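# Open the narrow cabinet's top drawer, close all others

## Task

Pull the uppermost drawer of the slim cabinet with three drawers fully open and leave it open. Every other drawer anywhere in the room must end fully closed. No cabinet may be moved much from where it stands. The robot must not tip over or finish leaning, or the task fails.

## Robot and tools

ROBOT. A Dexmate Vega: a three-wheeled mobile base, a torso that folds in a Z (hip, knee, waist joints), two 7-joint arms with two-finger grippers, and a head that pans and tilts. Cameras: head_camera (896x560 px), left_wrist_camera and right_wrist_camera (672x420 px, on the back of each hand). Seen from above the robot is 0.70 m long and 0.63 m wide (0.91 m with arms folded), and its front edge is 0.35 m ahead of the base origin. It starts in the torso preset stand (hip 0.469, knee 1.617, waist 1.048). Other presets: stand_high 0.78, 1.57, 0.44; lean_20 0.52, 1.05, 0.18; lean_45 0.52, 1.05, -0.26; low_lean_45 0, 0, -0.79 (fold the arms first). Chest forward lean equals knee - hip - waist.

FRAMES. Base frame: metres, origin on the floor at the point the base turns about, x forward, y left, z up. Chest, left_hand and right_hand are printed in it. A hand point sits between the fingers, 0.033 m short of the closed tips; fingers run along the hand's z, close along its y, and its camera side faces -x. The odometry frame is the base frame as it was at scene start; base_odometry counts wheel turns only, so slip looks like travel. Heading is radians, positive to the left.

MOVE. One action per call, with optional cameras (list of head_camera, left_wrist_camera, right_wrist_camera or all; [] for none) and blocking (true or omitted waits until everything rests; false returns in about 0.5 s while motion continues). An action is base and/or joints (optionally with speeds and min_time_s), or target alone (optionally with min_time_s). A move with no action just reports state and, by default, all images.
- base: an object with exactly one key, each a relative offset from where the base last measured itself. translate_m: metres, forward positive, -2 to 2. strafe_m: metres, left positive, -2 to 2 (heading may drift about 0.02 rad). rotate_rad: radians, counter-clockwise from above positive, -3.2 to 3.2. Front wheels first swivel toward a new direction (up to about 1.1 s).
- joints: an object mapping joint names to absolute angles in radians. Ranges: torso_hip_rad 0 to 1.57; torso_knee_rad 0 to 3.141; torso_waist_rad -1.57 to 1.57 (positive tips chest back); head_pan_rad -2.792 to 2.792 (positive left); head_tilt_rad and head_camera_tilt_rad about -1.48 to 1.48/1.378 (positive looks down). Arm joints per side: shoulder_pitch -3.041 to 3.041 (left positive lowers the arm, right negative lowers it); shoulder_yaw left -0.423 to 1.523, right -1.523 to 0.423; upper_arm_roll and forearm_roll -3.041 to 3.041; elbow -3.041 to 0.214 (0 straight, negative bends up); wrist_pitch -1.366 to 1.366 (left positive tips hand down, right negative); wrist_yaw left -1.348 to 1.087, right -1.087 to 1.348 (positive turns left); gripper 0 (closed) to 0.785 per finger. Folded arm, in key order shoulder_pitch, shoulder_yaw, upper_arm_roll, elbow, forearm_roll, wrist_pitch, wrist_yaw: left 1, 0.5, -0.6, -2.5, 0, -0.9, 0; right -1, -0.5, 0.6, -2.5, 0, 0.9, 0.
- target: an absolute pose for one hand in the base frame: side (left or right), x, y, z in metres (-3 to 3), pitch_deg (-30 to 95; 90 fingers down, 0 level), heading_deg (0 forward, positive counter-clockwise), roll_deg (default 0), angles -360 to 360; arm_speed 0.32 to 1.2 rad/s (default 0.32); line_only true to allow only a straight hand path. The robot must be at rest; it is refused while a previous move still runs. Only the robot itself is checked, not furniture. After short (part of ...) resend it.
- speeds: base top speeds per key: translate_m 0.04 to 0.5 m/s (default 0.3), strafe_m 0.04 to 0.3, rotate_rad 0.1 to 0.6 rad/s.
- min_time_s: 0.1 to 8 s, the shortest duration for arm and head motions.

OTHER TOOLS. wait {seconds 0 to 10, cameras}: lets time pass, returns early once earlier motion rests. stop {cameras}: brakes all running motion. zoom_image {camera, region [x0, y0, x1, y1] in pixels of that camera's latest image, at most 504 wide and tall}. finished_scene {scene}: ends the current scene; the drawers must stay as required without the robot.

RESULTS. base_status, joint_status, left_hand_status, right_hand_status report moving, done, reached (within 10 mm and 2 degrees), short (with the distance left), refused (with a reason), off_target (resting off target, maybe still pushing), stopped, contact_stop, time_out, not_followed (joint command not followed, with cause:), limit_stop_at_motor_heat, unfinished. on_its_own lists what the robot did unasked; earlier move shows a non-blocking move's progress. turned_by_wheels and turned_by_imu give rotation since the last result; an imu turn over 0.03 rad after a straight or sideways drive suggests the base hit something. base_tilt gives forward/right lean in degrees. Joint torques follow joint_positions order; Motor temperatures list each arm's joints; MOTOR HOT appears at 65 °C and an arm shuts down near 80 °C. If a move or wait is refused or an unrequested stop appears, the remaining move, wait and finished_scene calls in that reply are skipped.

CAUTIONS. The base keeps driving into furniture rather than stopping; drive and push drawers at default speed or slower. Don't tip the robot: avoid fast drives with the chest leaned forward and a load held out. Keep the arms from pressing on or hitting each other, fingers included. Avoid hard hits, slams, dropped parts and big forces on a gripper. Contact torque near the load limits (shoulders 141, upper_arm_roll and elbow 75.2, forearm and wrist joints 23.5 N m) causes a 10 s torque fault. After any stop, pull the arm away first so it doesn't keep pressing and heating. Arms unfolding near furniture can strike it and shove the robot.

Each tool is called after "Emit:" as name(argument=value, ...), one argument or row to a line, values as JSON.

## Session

Emit:
move(
  joints={"head_camera_tilt_rad": 0.35, "head_pan_rad": 1.3},
  blocking=false,
  cameras=["head_camera"],
)

Emit:
wait(
  seconds=0.5,
  cameras=["head_camera"],
)

Scene clock: 0.50 s.
Joint torques (N m): left_arm=[4.08 -0.03 -1.09 -2.55 0.09 -1.98 -0.07] | right_arm=[-7.86 -0.32 0.02 -2.38 0.26 2.18 -0.02]
Motor temperatures (°C): left_arm=[31 31 31 26 40 35 41] | right_arm=[29 27 32 31 36 36 33]
move: moving
base_odometry: x=+0.000 y=+0.000 heading=+0.000
turned_by_wheels: +0.000
turned_by_imu: +0.000
base_tilt: forward=+0.0 right=+0.7
base_status: not commanded
joint_positions: torso_hip_rad=+0.469 torso_knee_rad=+1.617 torso_waist_rad=+1.048 left_shoulder_pitch_rad=+2.199 left_shoulder_yaw_rad=+0.008 left_upper_arm_roll_rad=-0.009 left_elbow_rad=-1.083 left_forearm_roll_rad=+0.016 left_wrist_pitch_rad=-0.484 left_wrist_yaw_rad=+0.004 left_gripper_rad=+0.005 right_shoulder_pitch_rad=-2.208 right_shoulder_yaw_rad=+0.017 right_upper_arm_roll_rad=-0.013 right_elbow_rad=-1.119 right_forearm_roll_rad=-0.015 right_wrist_pitch_rad=+0.484 right_wrist_yaw_rad=-0.019 right_gripper_rad=+0.005 head_pan_rad=+0.474 head_tilt_rad=+0.000 head_camera_tilt_rad=+0.334
joint_status: head_pan_rad moving; head_camera_tilt_rad moving
chest: x=-0.0111 y=+0.0000 z=+1.4155 quat_wxyz=(+0.999, +0.000, +0.050, +0.000)
left_hand: x=+0.1637 y=+0.2372 z=+0.6154 quat_wxyz=(+0.407, +0.009, +0.913, +0.007) pitch_deg=+41.9 heading_deg=+0.4 roll_deg=+1.6 back=up
right_hand: x=+0.1747 y=-0.2171 z=+0.6263 quat_wxyz=(+0.419, +0.002, +0.908, +0.001) pitch_deg=+40.4 heading_deg=+0.0 roll_deg=+0.2 back=up

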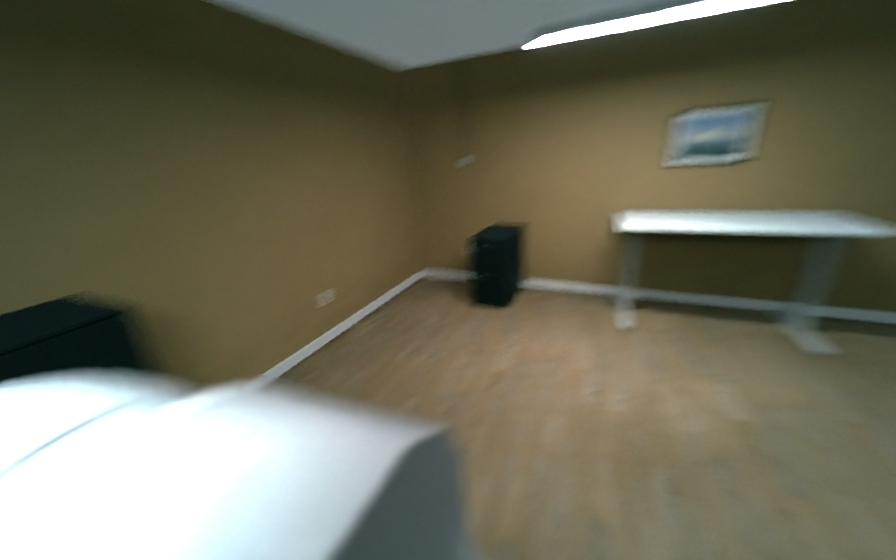

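Scene clock: 1.00 s.
Joint torques (N m): left_arm=[3.98 -0.2 -1.02 -2.6 0.08 -2.02 -0.06] | right_arm=[-7.52 -0.44 0.03 -2.39 0.26 2.22 -0.02]
earlier move: moving
base_odometry: x=+0.000 y=+0.000 heading=+0.000
turned_by_wheels: +0.000
turned_by_imu: +0.000
base_tilt: forward=+0.1 right=+0.8
base_status: not commanded
joint_positions: torso_hip_rad=+0.469 torso_knee_rad=+1.617 torso_waist_rad=+1.048 left_shoulder_pitch_rad=+2.199 left_shoulder_yaw_rad=+0.008 left_upper_arm_roll_rad=-0.009 left_elbow_rad=-1.083 left_forearm_roll_rad=+0.016 left_wrist_pitch_rad=-0.484 left_wrist_yaw_rad=+0.004 left_gripper_rad=+0.005 right_shoulder_pitch_rad=-2.208 right_shoulder_yaw_rad=+0.017 right_upper_arm_roll_rad=-0.013 right_elbow_rad=-1.119 right_forearm_roll_rad=-0.015 right_wrist_pitch_rad=+0.484 right_wrist_yaw_rad=-0.019 right_gripper_rad=+0.005 head_pan_rad=+1.187 head_tilt_rad=+0.000 head_camera_tilt_rad=+0.350
joint_status: head_pan_rad moving; head_camera_tilt_rad moving
chest: x=-0.0111 y=+0.0000 z=+1.4155 quat_wxyz=(+0.999, +0.000, +0.050, +0.000)
left_hand: x=+0.1637 y=+0.2372 z=+0.6154 quat_wxyz=(+0.407, +0.009, +0.913, +0.007) pitch_deg=+41.9 heading_deg=+0.4 roll_deg=+1.6 back=up
right_hand: x=+0.1747 y=-0.2171 z=+0.6263 quat_wxyz=(+0.419, +0.002, +0.908, +0.001) pitch_deg=+40.4 heading_deg=+0.0 roll_deg=+0.2 back=up
wait: 0.50 s; no rest

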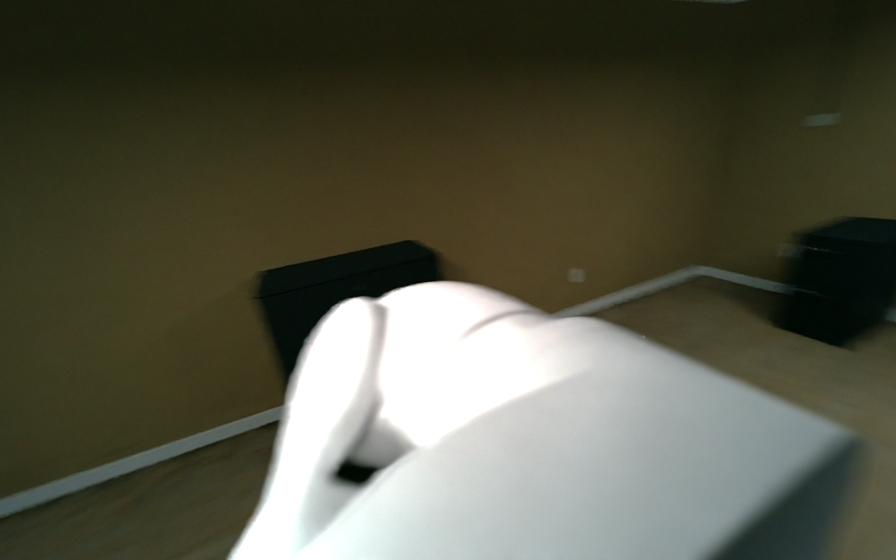

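Emit:
move(
  joints={"head_pan_rad": -1.1, "left_shoulder_pitch_rad": 1.08, "left_shoulder_yaw_rad": 0.104, "left_upper_arm_roll_rad": 0.248, "left_elbow_rad": -1.375, "left_forearm_roll_rad": 1.418, "left_wrist_pitch_rad": 0.221, "left_wrist_yaw_rad": -0.11, "left_gripper_rad": 0.3, "right_shoulder_pitch_rad": -1, "right_shoulder_yaw_rad": -0.5, "right_upper_arm_roll_rad": 0.6, "right_elbow_rad": -2.5, "right_forearm_roll_rad": 0, "right_wrist_pitch_rad": 0.9, "right_wrist_yaw_rad": 0},
  blocking=false,
)

Emit:
wait(
  seconds=1.3,
  cameras=["head_camera"],
)

Emit:
move(
  joints={"head_pan_rad": -2.2},
  blocking=false,
)

Emit:
wait(
  seconds=0.5,
  cameras=["head_camera"],
)

Scene clock: 1.87 s.
Joint torques (N m): left_arm=[-2.38 2.57 2.17 -3.47 0.45 -1.89 -0.33] | right_arm=[4.24 -3.06 4.6 -4.92 0.59 2.72 0.27]
move: moving
base_odometry: x=+0.000 y=+0.000 heading=+0.000
turned_by_wheels: +0.000
turned_by_imu: +0.000
base_tilt: forward=+0.1 right=+0.8
base_status: not commanded
joint_positions: torso_hip_rad=+0.469 torso_knee_rad=+1.617 torso_waist_rad=+1.048 left_shoulder_pitch_rad=+2.165 left_shoulder_yaw_rad=+0.012 left_upper_arm_roll_rad=+0.002 left_elbow_rad=-1.095 left_forearm_roll_rad=+0.054 left_wrist_pitch_rad=-0.459 left_wrist_yaw_rad=-0.001 left_gripper_rad=+0.295 right_shoulder_pitch_rad=-2.173 right_shoulder_yaw_rad=-0.003 right_upper_arm_roll_rad=+0.010 right_elbow_rad=-1.156 right_forearm_roll_rad=-0.015 right_wrist_pitch_rad=+0.501 right_wrist_yaw_rad=-0.018 right_gripper_rad=+0.005 head_pan_rad=+0.826 head_tilt_rad=+0.000 head_camera_tilt_rad=+0.350
joint_status: left_shoulder_pitch_rad moving; left_shoulder_yaw_rad moving; left_upper_arm_roll_rad moving; left_elbow_rad moving; left_forearm_roll_rad moving; left_wrist_pitch_rad moving; left_wrist_yaw_rad moving; left_gripper_rad moving; right_shoulder_pitch_rad moving; right_shoulder_yaw_rad moving; right_upper_arm_roll_rad moving; right_elbow_rad moving; right_forearm_roll_rad moving; right_wrist_pitch_rad moving; right_wrist_yaw_rad moving; head_pan_rad moving; head_camera_tilt_rad moving
chest: x=-0.0111 y=+0.0000 z=+1.4155 quat_wxyz=(+0.999, +0.000, +0.050, +0.000)
left_hand: x=+0.1905 y=+0.2243 z=+0.6186 quat_wxyz=(+0.416, +0.033, +0.909, +0.001) pitch_deg=+40.8 heading_deg=-2.0 roll_deg=+2.2 back=up
right_hand: x=+0.2246 y=-0.2406 z=+0.6527 quat_wxyz=(+0.459, -0.003, +0.888, -0.013) pitch_deg=+35.3 heading_deg=-1.5 roll_deg=-1.8 back=up
pictures: none

Scene clock: 3.17 s.
Joint torques (N m): left_arm=[-10.37 1.74 2.45 -5.59 0.02 -1.98 -0.12] | right_arm=[15.23 -5.48 6.45 -7.78 0.83 2.97 -0.04]
earlier move: moving
base_odometry: x=+0.000 y=+0.000 heading=+0.000
turned_by_wheels: +0.000
turned_by_imu: +0.000
base_tilt: forward=+0.1 right=+0.8
base_status: not commanded
joint_positions: torso_hip_rad=+0.469 torso_knee_rad=+1.617 torso_waist_rad=+1.048 left_shoulder_pitch_rad=+1.876 left_shoulder_yaw_rad=+0.036 left_upper_arm_roll_rad=+0.067 left_elbow_rad=-1.169 left_forearm_roll_rad=+0.416 left_wrist_pitch_rad=-0.278 left_wrist_yaw_rad=-0.030 left_gripper_rad=+0.300 right_shoulder_pitch_rad=-1.856 right_shoulder_yaw_rad=-0.137 right_upper_arm_roll_rad=+0.169 right_elbow_rad=-1.519 right_forearm_roll_rad=-0.011 right_wrist_pitch_rad=+0.609 right_wrist_yaw_rad=-0.013 right_gripper_rad=+0.005 head_pan_rad=-1.041 head_tilt_rad=+0.000 head_camera_tilt_rad=+0.350
joint_status: left_shoulder_pitch_rad moving; left_shoulder_yaw_rad moving; left_upper_arm_roll_rad moving; left_elbow_rad moving; left_forearm_roll_rad moving; left_wrist_pitch_rad moving; left_wrist_yaw_rad moving; right_shoulder_pitch_rad moving; right_shoulder_yaw_rad moving; right_upper_arm_roll_rad moving; right_elbow_rad moving; right_forearm_roll_rad moving; right_wrist_pitch_rad moving; right_wrist_yaw_rad moving; head_pan_rad moving; head_camera_tilt_rad moving; the others done
chest: x=-0.0111 y=+0.0000 z=+1.4155 quat_wxyz=(+0.999, +0.000, +0.050, +0.000)
left_hand: x=+0.3925 y=+0.1516 z=+0.6746 quat_wxyz=(+0.484, +0.242, +0.841, +0.022) pitch_deg=+32.1 heading_deg=-13.5 roll_deg=+18.6 back=up
right_hand: x=+0.5273 y=-0.3578 z=+1.0307 quat_wxyz=(+0.764, -0.039, +0.635, -0.107) pitch_deg=-10.9 heading_deg=-4.5 roll_deg=-11.5 back=up
wait: 1.30 s; no rest

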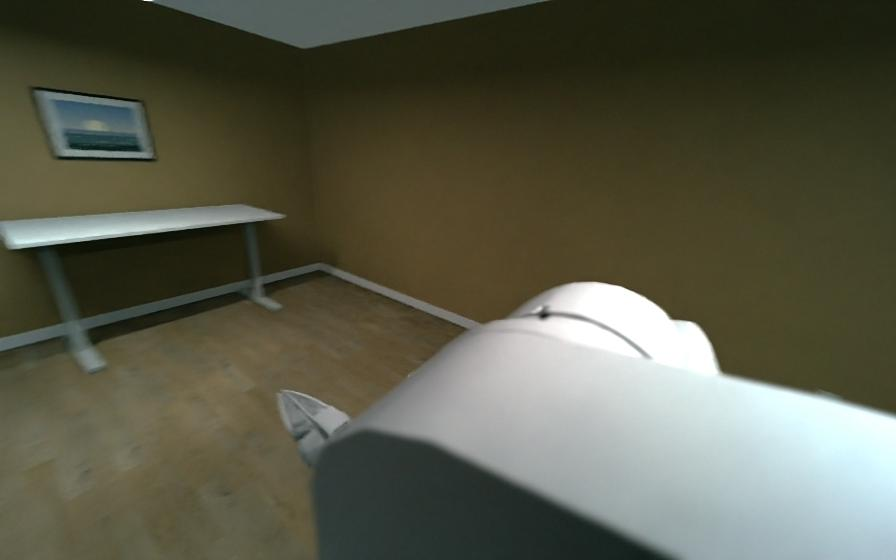

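Scene clock: 3.67 s.
Joint torques (N m): left_arm=[-13.99 1.84 2.26 -6.48 0.02 -1.93 0.05] | right_arm=[18.74 -6.05 7.31 -8.49 0.86 2.6 -0.18]
move: moving
base_odometry: x=+0.000 y=+0.000 heading=+0.000
turned_by_wheels: +0.000
turned_by_imu: +0.000
base_tilt: forward=+0.1 right=+0.8
base_status: not commanded
joint_positions: torso_hip_rad=+0.469 torso_knee_rad=+1.617 torso_waist_rad=+1.048 left_shoulder_pitch_rad=+1.752 left_shoulder_yaw_rad=+0.047 left_upper_arm_roll_rad=+0.094 left_elbow_rad=-1.201 left_forearm_roll_rad=+0.575 left_wrist_pitch_rad=-0.201 left_wrist_yaw_rad=-0.042 left_gripper_rad=+0.300 right_shoulder_pitch_rad=-1.719 right_shoulder_yaw_rad=-0.194 right_upper_arm_roll_rad=+0.237 right_elbow_rad=-1.677 right_forearm_roll_rad=-0.009 right_wrist_pitch_rad=+0.654 right_wrist_yaw_rad=-0.011 right_gripper_rad=+0.005 head_pan_rad=-1.714 head_tilt_rad=+0.000 head_camera_tilt_rad=+0.350
joint_status: left_shoulder_pitch_rad moving; left_shoulder_yaw_rad moving; left_upper_arm_roll_rad moving; left_elbow_rad moving; left_forearm_roll_rad moving; left_wrist_pitch_rad moving; left_wrist_yaw_rad moving; right_shoulder_pitch_rad moving; right_shoulder_yaw_rad moving; right_upper_arm_roll_rad moving; right_elbow_rad moving; right_forearm_roll_rad moving; right_wrist_pitch_rad moving; right_wrist_yaw_rad moving; head_pan_rad moving; head_camera_tilt_rad moving
chest: x=-0.0111 y=+0.0000 z=+1.4155 quat_wxyz=(+0.999, +0.000, +0.050, +0.000)
left_hand: x=+0.4733 y=+0.1377 z=+0.7143 quat_wxyz=(+0.504, +0.322, +0.799, +0.064) pitch_deg=+28.9 heading_deg=-14.8 roll_deg=+29.2 back=up
right_hand: x=+0.5551 y=-0.3761 z=+1.2328 quat_wxyz=(+0.858, -0.059, +0.489, -0.144) pitch_deg=-31.0 heading_deg=-2.6 roll_deg=-16.4 back=up
pictures: none

Scene clock: 4.17 s.
Joint torques (N m): left_arm=[-17.01 1.47 1.95 -7.11 -0.02 -1.72 0.3] | right_arm=[21.4 -7.08 7.56 -7.58 1.01 1.81 -0.13]
earlier move: moving
base_odometry: x=+0.000 y=+0.000 heading=+0.000
turned_by_wheels: +0.000
turned_by_imu: +0.000
base_tilt: forward=+0.1 right=+0.8
base_status: not commanded
joint_positions: torso_hip_rad=+0.469 torso_knee_rad=+1.617 torso_waist_rad=+1.048 left_shoulder_pitch_rad=+1.626 left_shoulder_yaw_rad=+0.057 left_upper_arm_roll_rad=+0.122 left_elbow_rad=-1.232 left_forearm_roll_rad=+0.734 left_wrist_pitch_rad=-0.123 left_wrist_yaw_rad=-0.054 left_gripper_rad=+0.300 right_shoulder_pitch_rad=-1.581 right_shoulder_yaw_rad=-0.251 right_upper_arm_roll_rad=+0.305 right_elbow_rad=-1.837 right_forearm_roll_rad=-0.007 right_wrist_pitch_rad=+0.700 right_wrist_yaw_rad=-0.009 right_gripper_rad=+0.005 head_pan_rad=-2.199 head_tilt_rad=+0.000 head_camera_tilt_rad=+0.350
joint_status: left_shoulder_pitch_rad moving; left_shoulder_yaw_rad moving; left_upper_arm_roll_rad moving; left_elbow_rad moving; left_forearm_roll_rad moving; left_wrist_pitch_rad moving; left_wrist_yaw_rad moving; right_shoulder_pitch_rad moving; right_shoulder_yaw_rad moving; right_upper_arm_roll_rad moving; right_elbow_rad moving; right_forearm_roll_rad moving; right_wrist_pitch_rad moving; right_wrist_yaw_rad moving; head_pan_rad moving; head_camera_tilt_rad moving
chest: x=-0.0111 y=+0.0000 z=+1.4155 quat_wxyz=(+0.999, +0.000, +0.050, +0.000)
left_hand: x=+0.5522 y=+0.1338 z=+0.7658 quat_wxyz=(+0.519, +0.392, +0.749, +0.124) pitch_deg=+25.5 heading_deg=-14.2 roll_deg=+41.1 back=up
right_hand: x=+0.5176 y=-0.3728 z=+1.4244 quat_wxyz=(+0.925, -0.082, +0.325, -0.180) pitch_deg=-50.8 heading_deg=+3.2 roll_deg=-25.2 back=up
wait: 0.50 s; no rest

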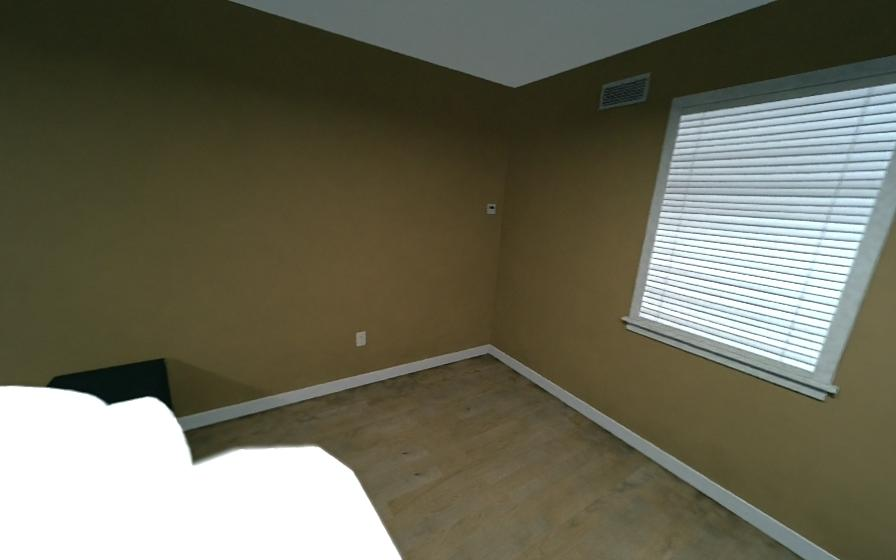

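Emit:
move(
  base={"rotate_rad": -1.5},
  joints={"torso_hip_rad": 0, "torso_knee_rad": 0.15, "torso_waist_rad": -0.35, "head_pan_rad": 0, "head_camera_tilt_rad": 0.25, "left_shoulder_pitch_rad": 1.08, "left_shoulder_yaw_rad": 0.104, "left_upper_arm_roll_rad": 0.248, "left_elbow_rad": -1.375, "left_forearm_roll_rad": 1.418, "left_wrist_pitch_rad": 0.221, "left_wrist_yaw_rad": -0.11, "left_gripper_rad": 0.3, "right_shoulder_pitch_rad": -1, "right_shoulder_yaw_rad": -0.5, "right_upper_arm_roll_rad": 0.6, "right_elbow_rad": -2.5, "right_forearm_roll_rad": 0, "right_wrist_pitch_rad": 0.9, "right_wrist_yaw_rad": 0},
  cameras=["head_camera"],
)

Scene clock: 11.80 s.
Joint torques (N m): left_arm=[-21.38 1.34 0.56 -7.85 0.76 -0.44 0.69] | right_arm=[17.6 -6.56 6.97 -2.06 1.01 -1.48 -0.45]
earlier move: done
move: done
base_odometry: x=+0.002 y=+0.001 heading=-1.504
turned_by_wheels: -1.504
turned_by_imu: -1.496
base_tilt: forward=+0.0 right=+0.7
base_status: done
joint_positions: torso_hip_rad=+0.001 torso_knee_rad=+0.150 torso_waist_rad=-0.350 left_shoulder_pitch_rad=+1.080 left_shoulder_yaw_rad=+0.104 left_upper_arm_roll_rad=+0.248 left_elbow_rad=-1.375 left_forearm_roll_rad=+1.418 left_wrist_pitch_rad=+0.221 left_wrist_yaw_rad=-0.110 left_gripper_rad=+0.300 right_shoulder_pitch_rad=-1.000 right_shoulder_yaw_rad=-0.500 right_upper_arm_roll_rad=+0.600 right_elbow_rad=-2.500 right_forearm_roll_rad=+0.000 right_wrist_pitch_rad=+0.900 right_wrist_yaw_rad=+0.000 right_gripper_rad=+0.005 head_pan_rad=+0.000 head_tilt_rad=+0.000 head_camera_tilt_rad=+0.250
joint_status: all done
chest: x=-0.0657 y=+0.0000 z=+0.9616 quat_wxyz=(+0.969, +0.000, +0.247, +0.000)
left_hand: x=+0.6007 y=+0.1905 z=+0.4216 quat_wxyz=(+0.407, +0.579, +0.578, +0.407) pitch_deg=+19.8 heading_deg=+0.0 roll_deg=-90.0
right_hand: x=+0.0477 y=-0.1712 z=+1.2211 quat_wxyz=(+0.901, -0.262, -0.224, -0.263) pitch_deg=-49.7 heading_deg=+114.2 roll_deg=+33.2 back=down

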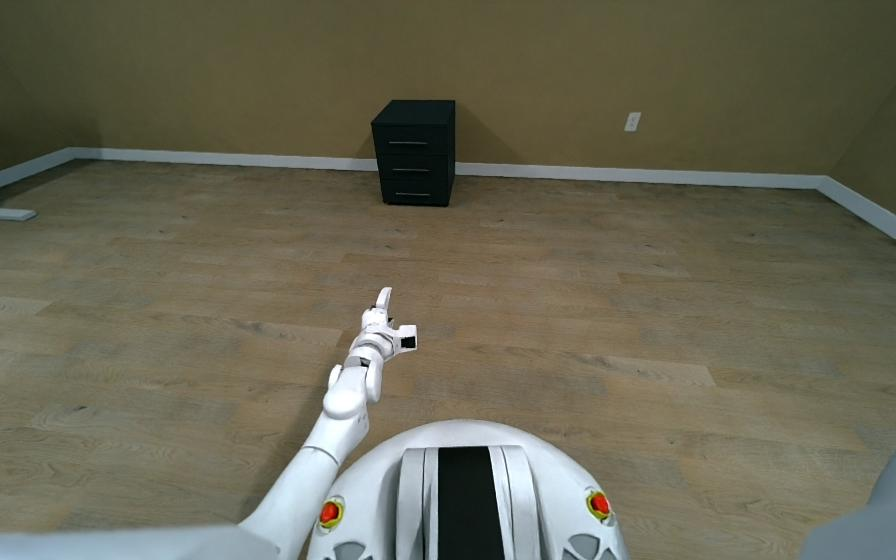

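Emit:
zoom_image(
  camera="head_camera",
  region=[350, 80, 480, 220],
)

Scaled by 3.600 from the camera's image (finer frame: 960x600).

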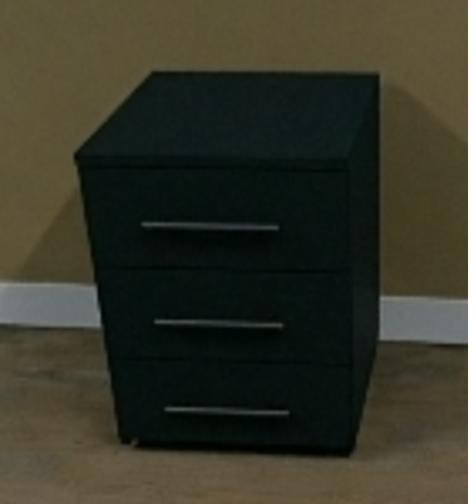

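Emit:
move(
  base={"translate_m": 1.0},
  speeds={"translate_m": 0.5},
  cameras=[],
)

Emit:
move(
  base={"rotate_rad": -0.095},
  cameras=["head_camera", "left_wrist_camera"],
)

Scene clock: 17.43 s.
Joint torques (N m): left_arm=[-20.57 1.26 0.48 -7.55 0.75 -0.64 0.68] | right_arm=[17.28 -6.33 6.48 -2.36 0.98 -1.77 -0.47]
move: done
base_odometry: x=+0.069 y=-0.997 heading=-1.505
turned_by_wheels: -0.001
turned_by_imu: -0.004
base_tilt: forward=+0.0 right=+0.8
base_status: done
joint_positions: torso_hip_rad=+0.001 torso_knee_rad=+0.150 torso_waist_rad=-0.350 left_shoulder_pitch_rad=+1.080 left_shoulder_yaw_rad=+0.104 left_upper_arm_roll_rad=+0.248 left_elbow_rad=-1.375 left_forearm_roll_rad=+1.418 left_wrist_pitch_rad=+0.221 left_wrist_yaw_rad=-0.110 left_gripper_rad=+0.300 right_shoulder_pitch_rad=-1.000 right_shoulder_yaw_rad=-0.500 right_upper_arm_roll_rad=+0.600 right_elbow_rad=-2.500 right_forearm_roll_rad=+0.000 right_wrist_pitch_rad=+0.900 right_wrist_yaw_rad=+0.000 right_gripper_rad=+0.005 head_pan_rad=+0.000 head_tilt_rad=+0.000 head_camera_tilt_rad=+0.250
joint_status: not commanded
chest: x=-0.0657 y=+0.0000 z=+0.9616 quat_wxyz=(+0.969, +0.000, +0.247, +0.000)
left_hand: x=+0.6007 y=+0.1905 z=+0.4216 quat_wxyz=(+0.407, +0.579, +0.578, +0.407) pitch_deg=+19.8 heading_deg=+0.0 roll_deg=-90.0
right_hand: x=+0.0478 y=-0.1712 z=+1.2211 quat_wxyz=(+0.901, -0.262, -0.224, -0.263) pitch_deg=-49.7 heading_deg=+114.2 roll_deg=+33.2 back=down

Scene clock: 18.83 s.
Joint torques (N m): left_arm=[-20.39 0.96 -0.09 -7.4 0.69 -0.73 0.71] | right_arm=[17.19 -6.26 6.32 -1.89 0.97 -1.71 -0.53]
move: done
base_odometry: x=+0.069 y=-0.997 heading=-1.600
turned_by_wheels: -0.095
turned_by_imu: -0.095
base_tilt: forward=+0.1 right=+0.8
base_status: done
joint_positions: torso_hip_rad=+0.001 torso_knee_rad=+0.150 torso_waist_rad=-0.350 left_shoulder_pitch_rad=+1.080 left_shoulder_yaw_rad=+0.104 left_upper_arm_roll_rad=+0.248 left_elbow_rad=-1.375 left_forearm_roll_rad=+1.418 left_wrist_pitch_rad=+0.221 left_wrist_yaw_rad=-0.110 left_gripper_rad=+0.300 right_shoulder_pitch_rad=-1.000 right_shoulder_yaw_rad=-0.500 right_upper_arm_roll_rad=+0.600 right_elbow_rad=-2.500 right_forearm_roll_rad=+0.000 right_wrist_pitch_rad=+0.900 right_wrist_yaw_rad=+0.000 right_gripper_rad=+0.005 head_pan_rad=+0.000 head_tilt_rad=+0.000 head_camera_tilt_rad=+0.250
joint_status: not commanded
chest: x=-0.0657 y=+0.0000 z=+0.9616 quat_wxyz=(+0.969, +0.000, +0.247, +0.000)
left_hand: x=+0.6007 y=+0.1905 z=+0.4216 quat_wxyz=(+0.407, +0.579, +0.578, +0.407) pitch_deg=+19.8 heading_deg=+0.0 roll_deg=-90.0
right_hand: x=+0.0477 y=-0.1712 z=+1.2210 quat_wxyz=(+0.901, -0.262, -0.224, -0.263) pitch_deg=-49.7 heading_deg=+114.2 roll_deg=+33.2 back=down

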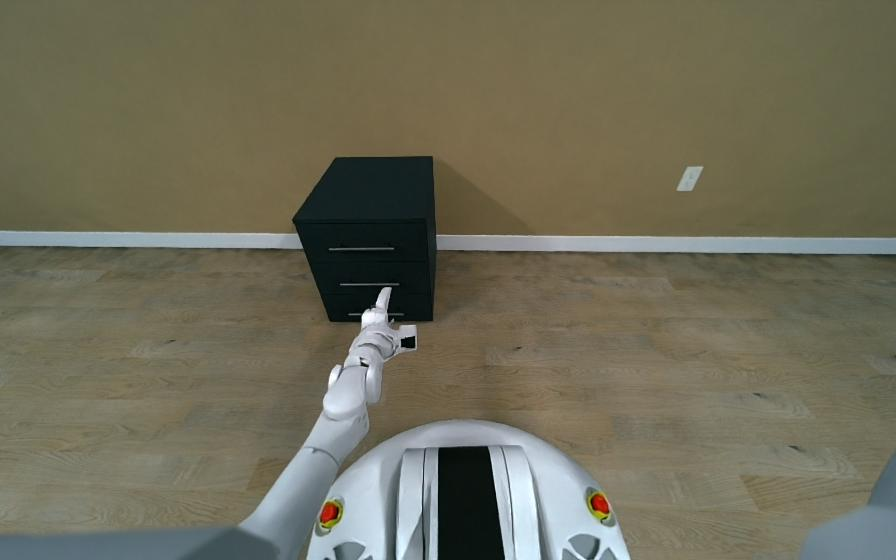

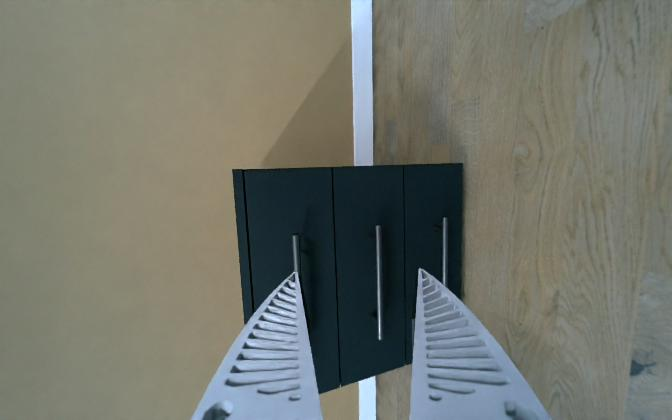

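Emit:
zoom_image(
  camera="head_camera",
  region=[280, 145, 450, 330],
)

Scaled by 2.724 from the camera's image (finer frame: 960x600).

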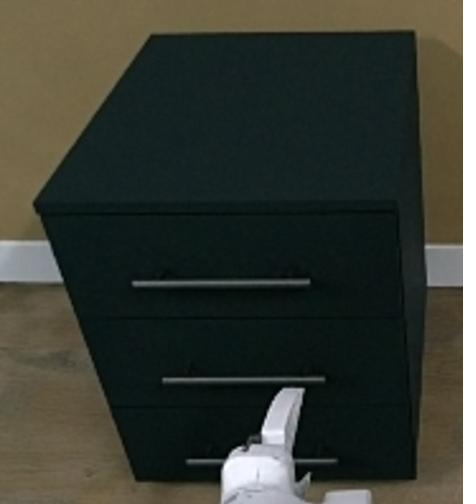

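Emit:
move(
  base={"translate_m": 0.2},
  cameras=[],
)

Emit:
move(
  target={"side": "left", "x": 0.612, "y": 0.25, "z": 0.429, "pitch_deg": 20, "heading_deg": 0, "roll_deg": -90, "line_only": true},
  cameras=["head_camera", "left_wrist_camera"],
)

Scene clock: 22.93 s.
Joint torques (N m): left_arm=[-19.93 0.98 -0.15 -7.42 0.68 -0.67 0.68] | right_arm=[17.41 -6.05 6.33 -1.77 0.92 -1.98 -0.54]
move: done
base_odometry: x=+0.063 y=-1.197 heading=-1.601
turned_by_wheels: -0.001
turned_by_imu: -0.001
base_tilt: forward=+0.1 right=+0.8
base_status: done
joint_positions: torso_hip_rad=+0.001 torso_knee_rad=+0.150 torso_waist_rad=-0.350 left_shoulder_pitch_rad=+1.080 left_shoulder_yaw_rad=+0.104 left_upper_arm_roll_rad=+0.248 left_elbow_rad=-1.375 left_forearm_roll_rad=+1.418 left_wrist_pitch_rad=+0.221 left_wrist_yaw_rad=-0.110 left_gripper_rad=+0.300 right_shoulder_pitch_rad=-1.000 right_shoulder_yaw_rad=-0.500 right_upper_arm_roll_rad=+0.600 right_elbow_rad=-2.500 right_forearm_roll_rad=+0.000 right_wrist_pitch_rad=+0.900 right_wrist_yaw_rad=+0.000 right_gripper_rad=+0.005 head_pan_rad=+0.000 head_tilt_rad=+0.000 head_camera_tilt_rad=+0.250
joint_status: not commanded
chest: x=-0.0657 y=+0.0000 z=+0.9616 quat_wxyz=(+0.969, +0.000, +0.247, +0.000)
left_hand: x=+0.6007 y=+0.1905 z=+0.4216 quat_wxyz=(+0.407, +0.579, +0.578, +0.407) pitch_deg=+19.8 heading_deg=+0.0 roll_deg=-90.0
right_hand: x=+0.0477 y=-0.1712 z=+1.2210 quat_wxyz=(+0.901, -0.262, -0.224, -0.263) pitch_deg=-49.7 heading_deg=+114.2 roll_deg=+33.2 back=down

Scene clock: 24.60 s.
Joint torques (N m): left_arm=[-22.08 4.34 -6.91 -6.57 0.02 -0.92 0.57] | right_arm=[17.56 -6.1 6.39 -1.75 0.9 -2.02 -0.54]
move: done
base_odometry: x=+0.063 y=-1.197 heading=-1.601
turned_by_wheels: +0.000
turned_by_imu: +0.000
base_tilt: forward=+0.0 right=+0.8
base_status: not commanded
joint_positions: torso_hip_rad=+0.001 torso_knee_rad=+0.150 torso_waist_rad=-0.350 left_shoulder_pitch_rad=+1.066 left_shoulder_yaw_rad=+0.194 left_upper_arm_roll_rad=+0.172 left_elbow_rad=-1.376 left_forearm_roll_rad=+1.345 left_wrist_pitch_rad=+0.127 left_wrist_yaw_rad=-0.128 left_gripper_rad=+0.300 right_shoulder_pitch_rad=-1.000 right_shoulder_yaw_rad=-0.500 right_upper_arm_roll_rad=+0.600 right_elbow_rad=-2.500 right_forearm_roll_rad=+0.000 right_wrist_pitch_rad=+0.900 right_wrist_yaw_rad=+0.000 right_gripper_rad=+0.005 head_pan_rad=+0.000 head_tilt_rad=+0.000 head_camera_tilt_rad=+0.250
joint_status: not commanded
chest: x=-0.0657 y=+0.0000 z=+0.9616 quat_wxyz=(+0.969, +0.000, +0.247, +0.000)
left_hand: x=+0.6114 y=+0.2474 z=+0.4282 quat_wxyz=(+0.405, +0.579, +0.579, +0.405) pitch_deg=+20.0 heading_deg=+0.0 roll_deg=-90.0
left_hand_status: reached (straight line, planned for 0.6 s): 3 mm and 0.0 deg off.
right_hand: x=+0.0477 y=-0.1712 z=+1.2210 quat_wxyz=(+0.901, -0.262, -0.224, -0.263) pitch_deg=-49.7 heading_deg=+114.2 roll_deg=+33.2 back=down

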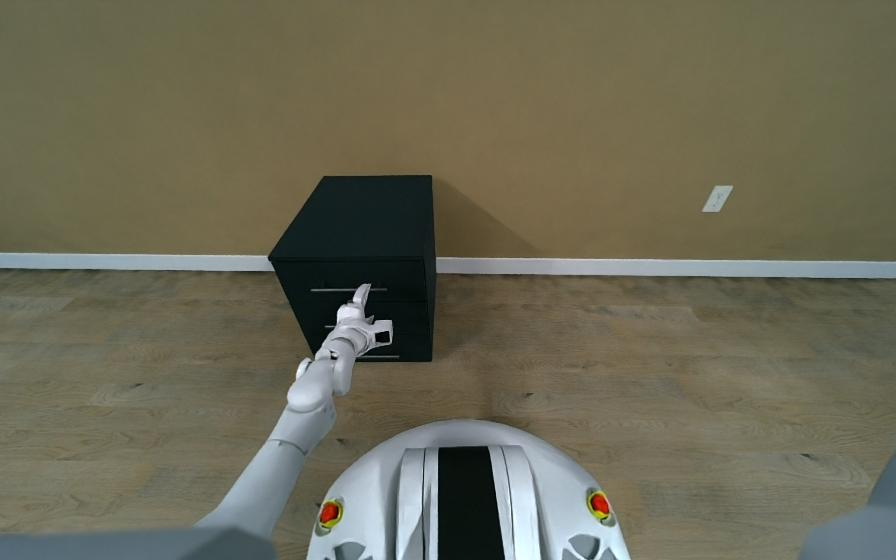

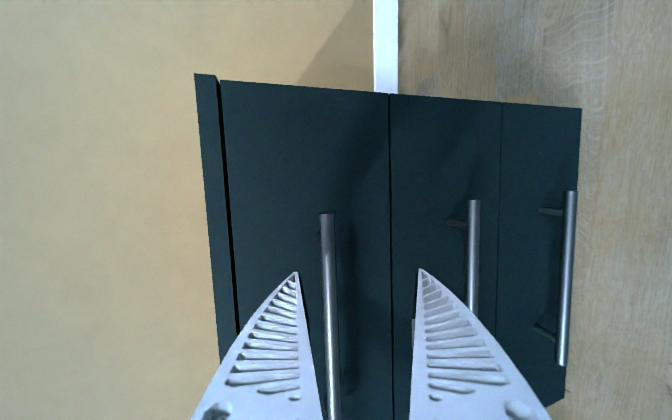

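Emit:
move(
  target={"side": "left", "x": 0.65, "y": 0.25, "z": 0.429, "pitch_deg": 20, "heading_deg": 0, "roll_deg": -90, "line_only": true},
  cameras=["left_wrist_camera"],
)

Scene clock: 26.87 s.
Joint torques (N m): left_arm=[-24.26 -0.86 -0.51 -6.41 -0.04 -0.82 1.11] | right_arm=[17.6 -6.16 6.43 -1.8 0.9 -2.1 -0.54]
move: done
base_odometry: x=+0.063 y=-1.197 heading=-1.601
turned_by_wheels: +0.000
turned_by_imu: +0.000
base_tilt: forward=+0.0 right=+0.8
base_status: not commanded
joint_positions: torso_hip_rad=+0.001 torso_knee_rad=+0.150 torso_waist_rad=-0.350 left_shoulder_pitch_rad=+0.934 left_shoulder_yaw_rad=+0.181 left_upper_arm_roll_rad=+0.182 left_elbow_rad=-1.210 left_forearm_roll_rad=+1.336 left_wrist_pitch_rad=+0.104 left_wrist_yaw_rad=-0.097 left_gripper_rad=+0.300 right_shoulder_pitch_rad=-1.000 right_shoulder_yaw_rad=-0.500 right_upper_arm_roll_rad=+0.600 right_elbow_rad=-2.500 right_forearm_roll_rad=+0.000 right_wrist_pitch_rad=+0.900 right_wrist_yaw_rad=+0.000 right_gripper_rad=+0.005 head_pan_rad=+0.000 head_tilt_rad=+0.000 head_camera_tilt_rad=+0.250
joint_status: not commanded
chest: x=-0.0657 y=+0.0000 z=+0.9616 quat_wxyz=(+0.969, +0.000, +0.247, +0.000)
left_hand: x=+0.6490 y=+0.2502 z=+0.4287 quat_wxyz=(+0.405, +0.579, +0.579, +0.406) pitch_deg=+20.0 heading_deg=+0.0 roll_deg=-90.0
left_hand_status: reached (straight line, planned for 0.9 s): 1 mm and 0.0 deg off.
right_hand: x=+0.0477 y=-0.1712 z=+1.2210 quat_wxyz=(+0.901, -0.262, -0.224, -0.263) pitch_deg=-49.7 heading_deg=+114.2 roll_deg=+33.2 back=down

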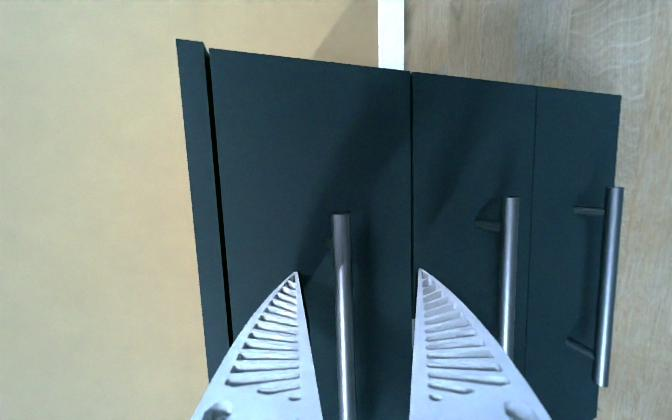

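Emit:
move(
  joints={"left_gripper_rad": 0.0},
  cameras=[],
)

Emit:
move(
  base={"translate_m": -0.32},
  speeds={"translate_m": 0.2},
  cameras=["head_camera", "left_wrist_camera"],
)

Scene clock: 28.07 s.
Joint torques (N m): left_arm=[-11.53 -0.92 -0.09 0.11 -0.17 -0.9 -1.91] | right_arm=[17.65 -6.33 6.38 -1.78 0.93 -2.12 -0.54]
move: done
base_odometry: x=+0.063 y=-1.197 heading=-1.601
turned_by_wheels: +0.000
turned_by_imu: +0.000
base_tilt: forward=+0.0 right=+0.7
base_status: not commanded
joint_positions: torso_hip_rad=+0.001 torso_knee_rad=+0.150 torso_waist_rad=-0.350 left_shoulder_pitch_rad=+0.931 left_shoulder_yaw_rad=+0.181 left_upper_arm_roll_rad=+0.182 left_elbow_rad=-1.207 left_forearm_roll_rad=+1.336 left_wrist_pitch_rad=+0.103 left_wrist_yaw_rad=-0.096 left_gripper_rad=+0.000 right_shoulder_pitch_rad=-1.000 right_shoulder_yaw_rad=-0.500 right_upper_arm_roll_rad=+0.600 right_elbow_rad=-2.500 right_forearm_roll_rad=+0.000 right_wrist_pitch_rad=+0.900 right_wrist_yaw_rad=+0.000 right_gripper_rad=+0.005 head_pan_rad=+0.000 head_tilt_rad=+0.000 head_camera_tilt_rad=+0.250
joint_status: all done
chest: x=-0.0658 y=+0.0000 z=+0.9616 quat_wxyz=(+0.969, +0.000, +0.247, +0.000)
left_hand: x=+0.6503 y=+0.2502 z=+0.4300 quat_wxyz=(+0.406, +0.579, +0.579, +0.406) pitch_deg=+19.9 heading_deg=+0.0 roll_deg=-90.0
right_hand: x=+0.0475 y=-0.1712 z=+1.2211 quat_wxyz=(+0.901, -0.262, -0.224, -0.263) pitch_deg=-49.7 heading_deg=+114.2 roll_deg=+33.2 back=down

Scene clock: 30.80 s.
Joint torques (N m): left_arm=[-9.6 -1.17 0.74 -1.93 -0.33 -3.32 -1.88] | right_arm=[17.95 -6.66 6.28 -1.79 0.94 -2.11 -0.5]
move: done
base_odometry: x=+0.073 y=-0.877 heading=-1.602
turned_by_wheels: -0.001
turned_by_imu: +0.000
base_tilt: forward=+0.0 right=+0.8
base_status: done
joint_positions: torso_hip_rad=+0.001 torso_knee_rad=+0.150 torso_waist_rad=-0.350 left_shoulder_pitch_rad=+0.931 left_shoulder_yaw_rad=+0.181 left_upper_arm_roll_rad=+0.182 left_elbow_rad=-1.207 left_forearm_roll_rad=+1.336 left_wrist_pitch_rad=+0.104 left_wrist_yaw_rad=-0.096 left_gripper_rad=+0.000 right_shoulder_pitch_rad=-1.000 right_shoulder_yaw_rad=-0.500 right_upper_arm_roll_rad=+0.600 right_elbow_rad=-2.500 right_forearm_roll_rad=+0.000 right_wrist_pitch_rad=+0.900 right_wrist_yaw_rad=+0.000 right_gripper_rad=+0.005 head_pan_rad=+0.000 head_tilt_rad=+0.000 head_camera_tilt_rad=+0.250
joint_status: not commanded
chest: x=-0.0659 y=+0.0000 z=+0.9616 quat_wxyz=(+0.969, +0.000, +0.247, +0.000)
left_hand: x=+0.6503 y=+0.2505 z=+0.4301 quat_wxyz=(+0.406, +0.579, +0.579, +0.406) pitch_deg=+19.9 heading_deg=+0.1 roll_deg=-90.0
right_hand: x=+0.0474 y=-0.1712 z=+1.2211 quat_wxyz=(+0.901, -0.262, -0.224, -0.263) pitch_deg=-49.7 heading_deg=+114.3 roll_deg=+33.2 back=down

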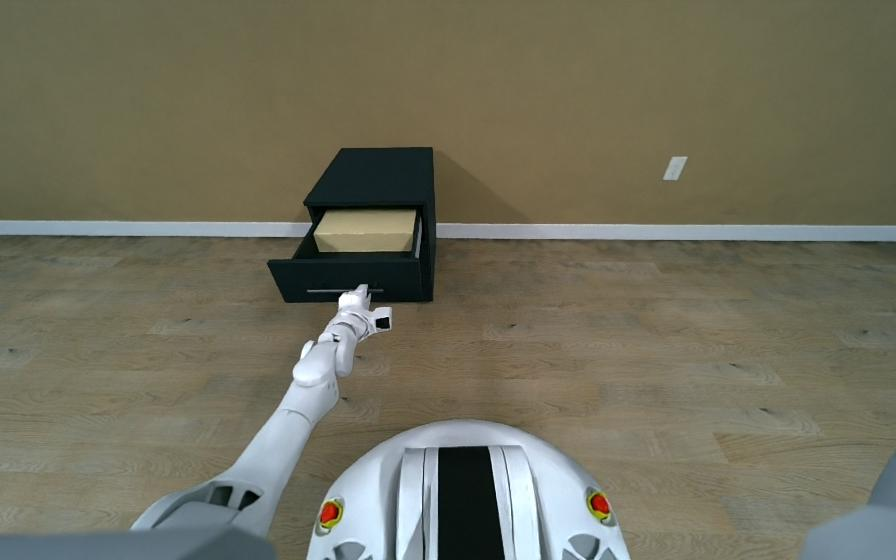

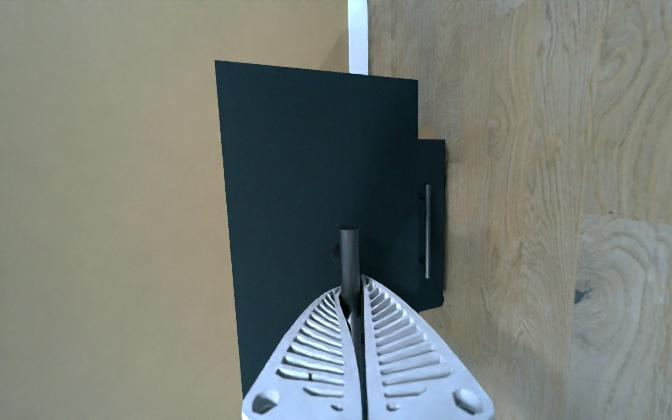

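Emit:
move(
  base={"translate_m": -0.12},
  speeds={"translate_m": 0.05},
  cameras=["head_camera", "left_wrist_camera"],
)

Scene clock: 34.20 s.
Joint torques (N m): left_arm=[-15.67 0.2 -0.8 -6.39 -0.07 -0.49 0.59] | right_arm=[18.03 -6.92 6.44 -1.61 0.88 -2.12 -0.49]
move: done
base_odometry: x=+0.077 y=-0.757 heading=-1.603
turned_by_wheels: -0.001
turned_by_imu: -0.001
base_tilt: forward=+0.0 right=+0.8
base_status: done
joint_positions: torso_hip_rad=+0.001 torso_knee_rad=+0.150 torso_waist_rad=-0.350 left_shoulder_pitch_rad=+0.931 left_shoulder_yaw_rad=+0.180 left_upper_arm_roll_rad=+0.182 left_elbow_rad=-1.207 left_forearm_roll_rad=+1.336 left_wrist_pitch_rad=+0.103 left_wrist_yaw_rad=-0.097 left_gripper_rad=+0.000 right_shoulder_pitch_rad=-1.000 right_shoulder_yaw_rad=-0.500 right_upper_arm_roll_rad=+0.600 right_elbow_rad=-2.500 right_forearm_roll_rad=+0.000 right_wrist_pitch_rad=+0.900 right_wrist_yaw_rad=+0.000 right_gripper_rad=+0.005 head_pan_rad=+0.000 head_tilt_rad=+0.000 head_camera_tilt_rad=+0.250
joint_status: not commanded
chest: x=-0.0658 y=+0.0000 z=+0.9616 quat_wxyz=(+0.969, +0.000, +0.247, +0.000)
left_hand: x=+0.6500 y=+0.2502 z=+0.4291 quat_wxyz=(+0.406, +0.579, +0.579, +0.406) pitch_deg=+20.0 heading_deg=+0.0 roll_deg=-90.0
right_hand: x=+0.0476 y=-0.1712 z=+1.2211 quat_wxyz=(+0.901, -0.262, -0.224, -0.263) pitch_deg=-49.7 heading_deg=+114.2 roll_deg=+33.2 back=down

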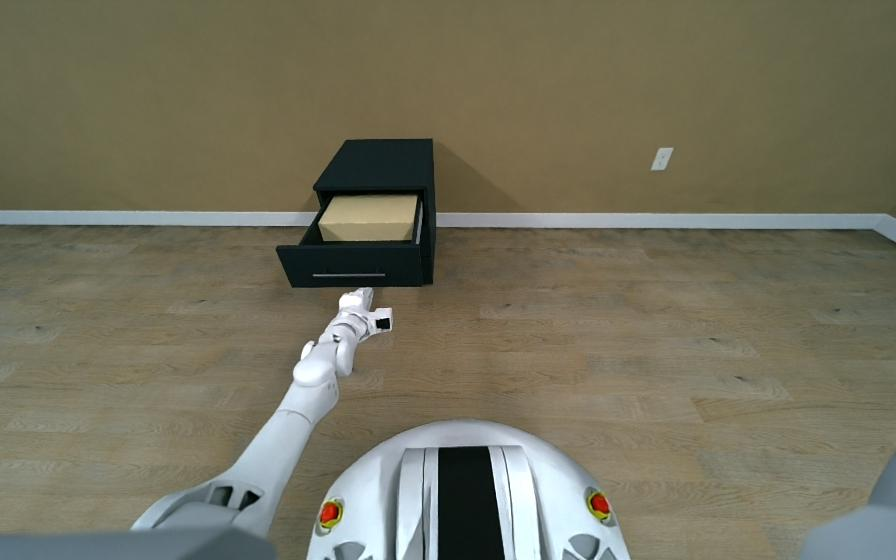

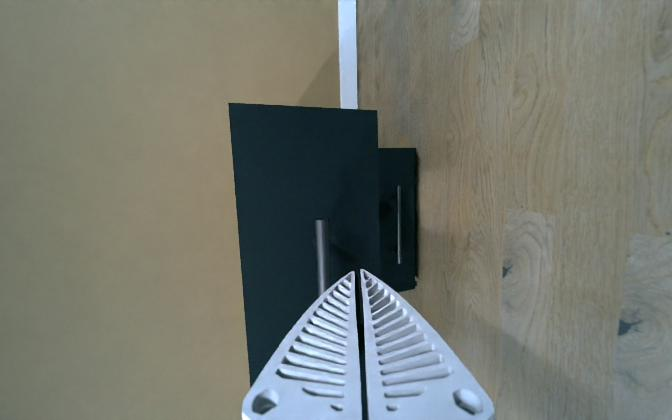

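Emit:
zoom_image(
  camera="head_camera",
  region=[265, 130, 445, 300],
)

Scaled by 2.800 from the camera's image (finer frame: 960x600).

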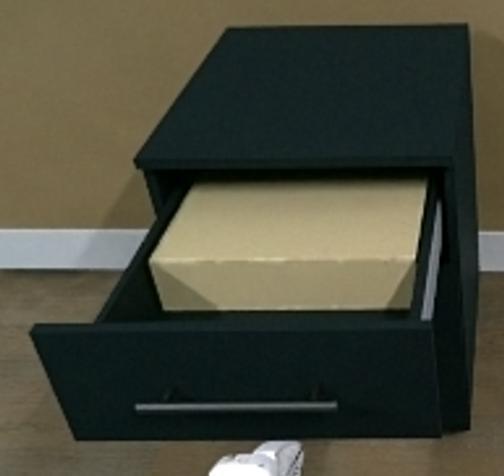

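Emit:
finished_scene(
  scene=3,
)

The scene is finished: the task was done.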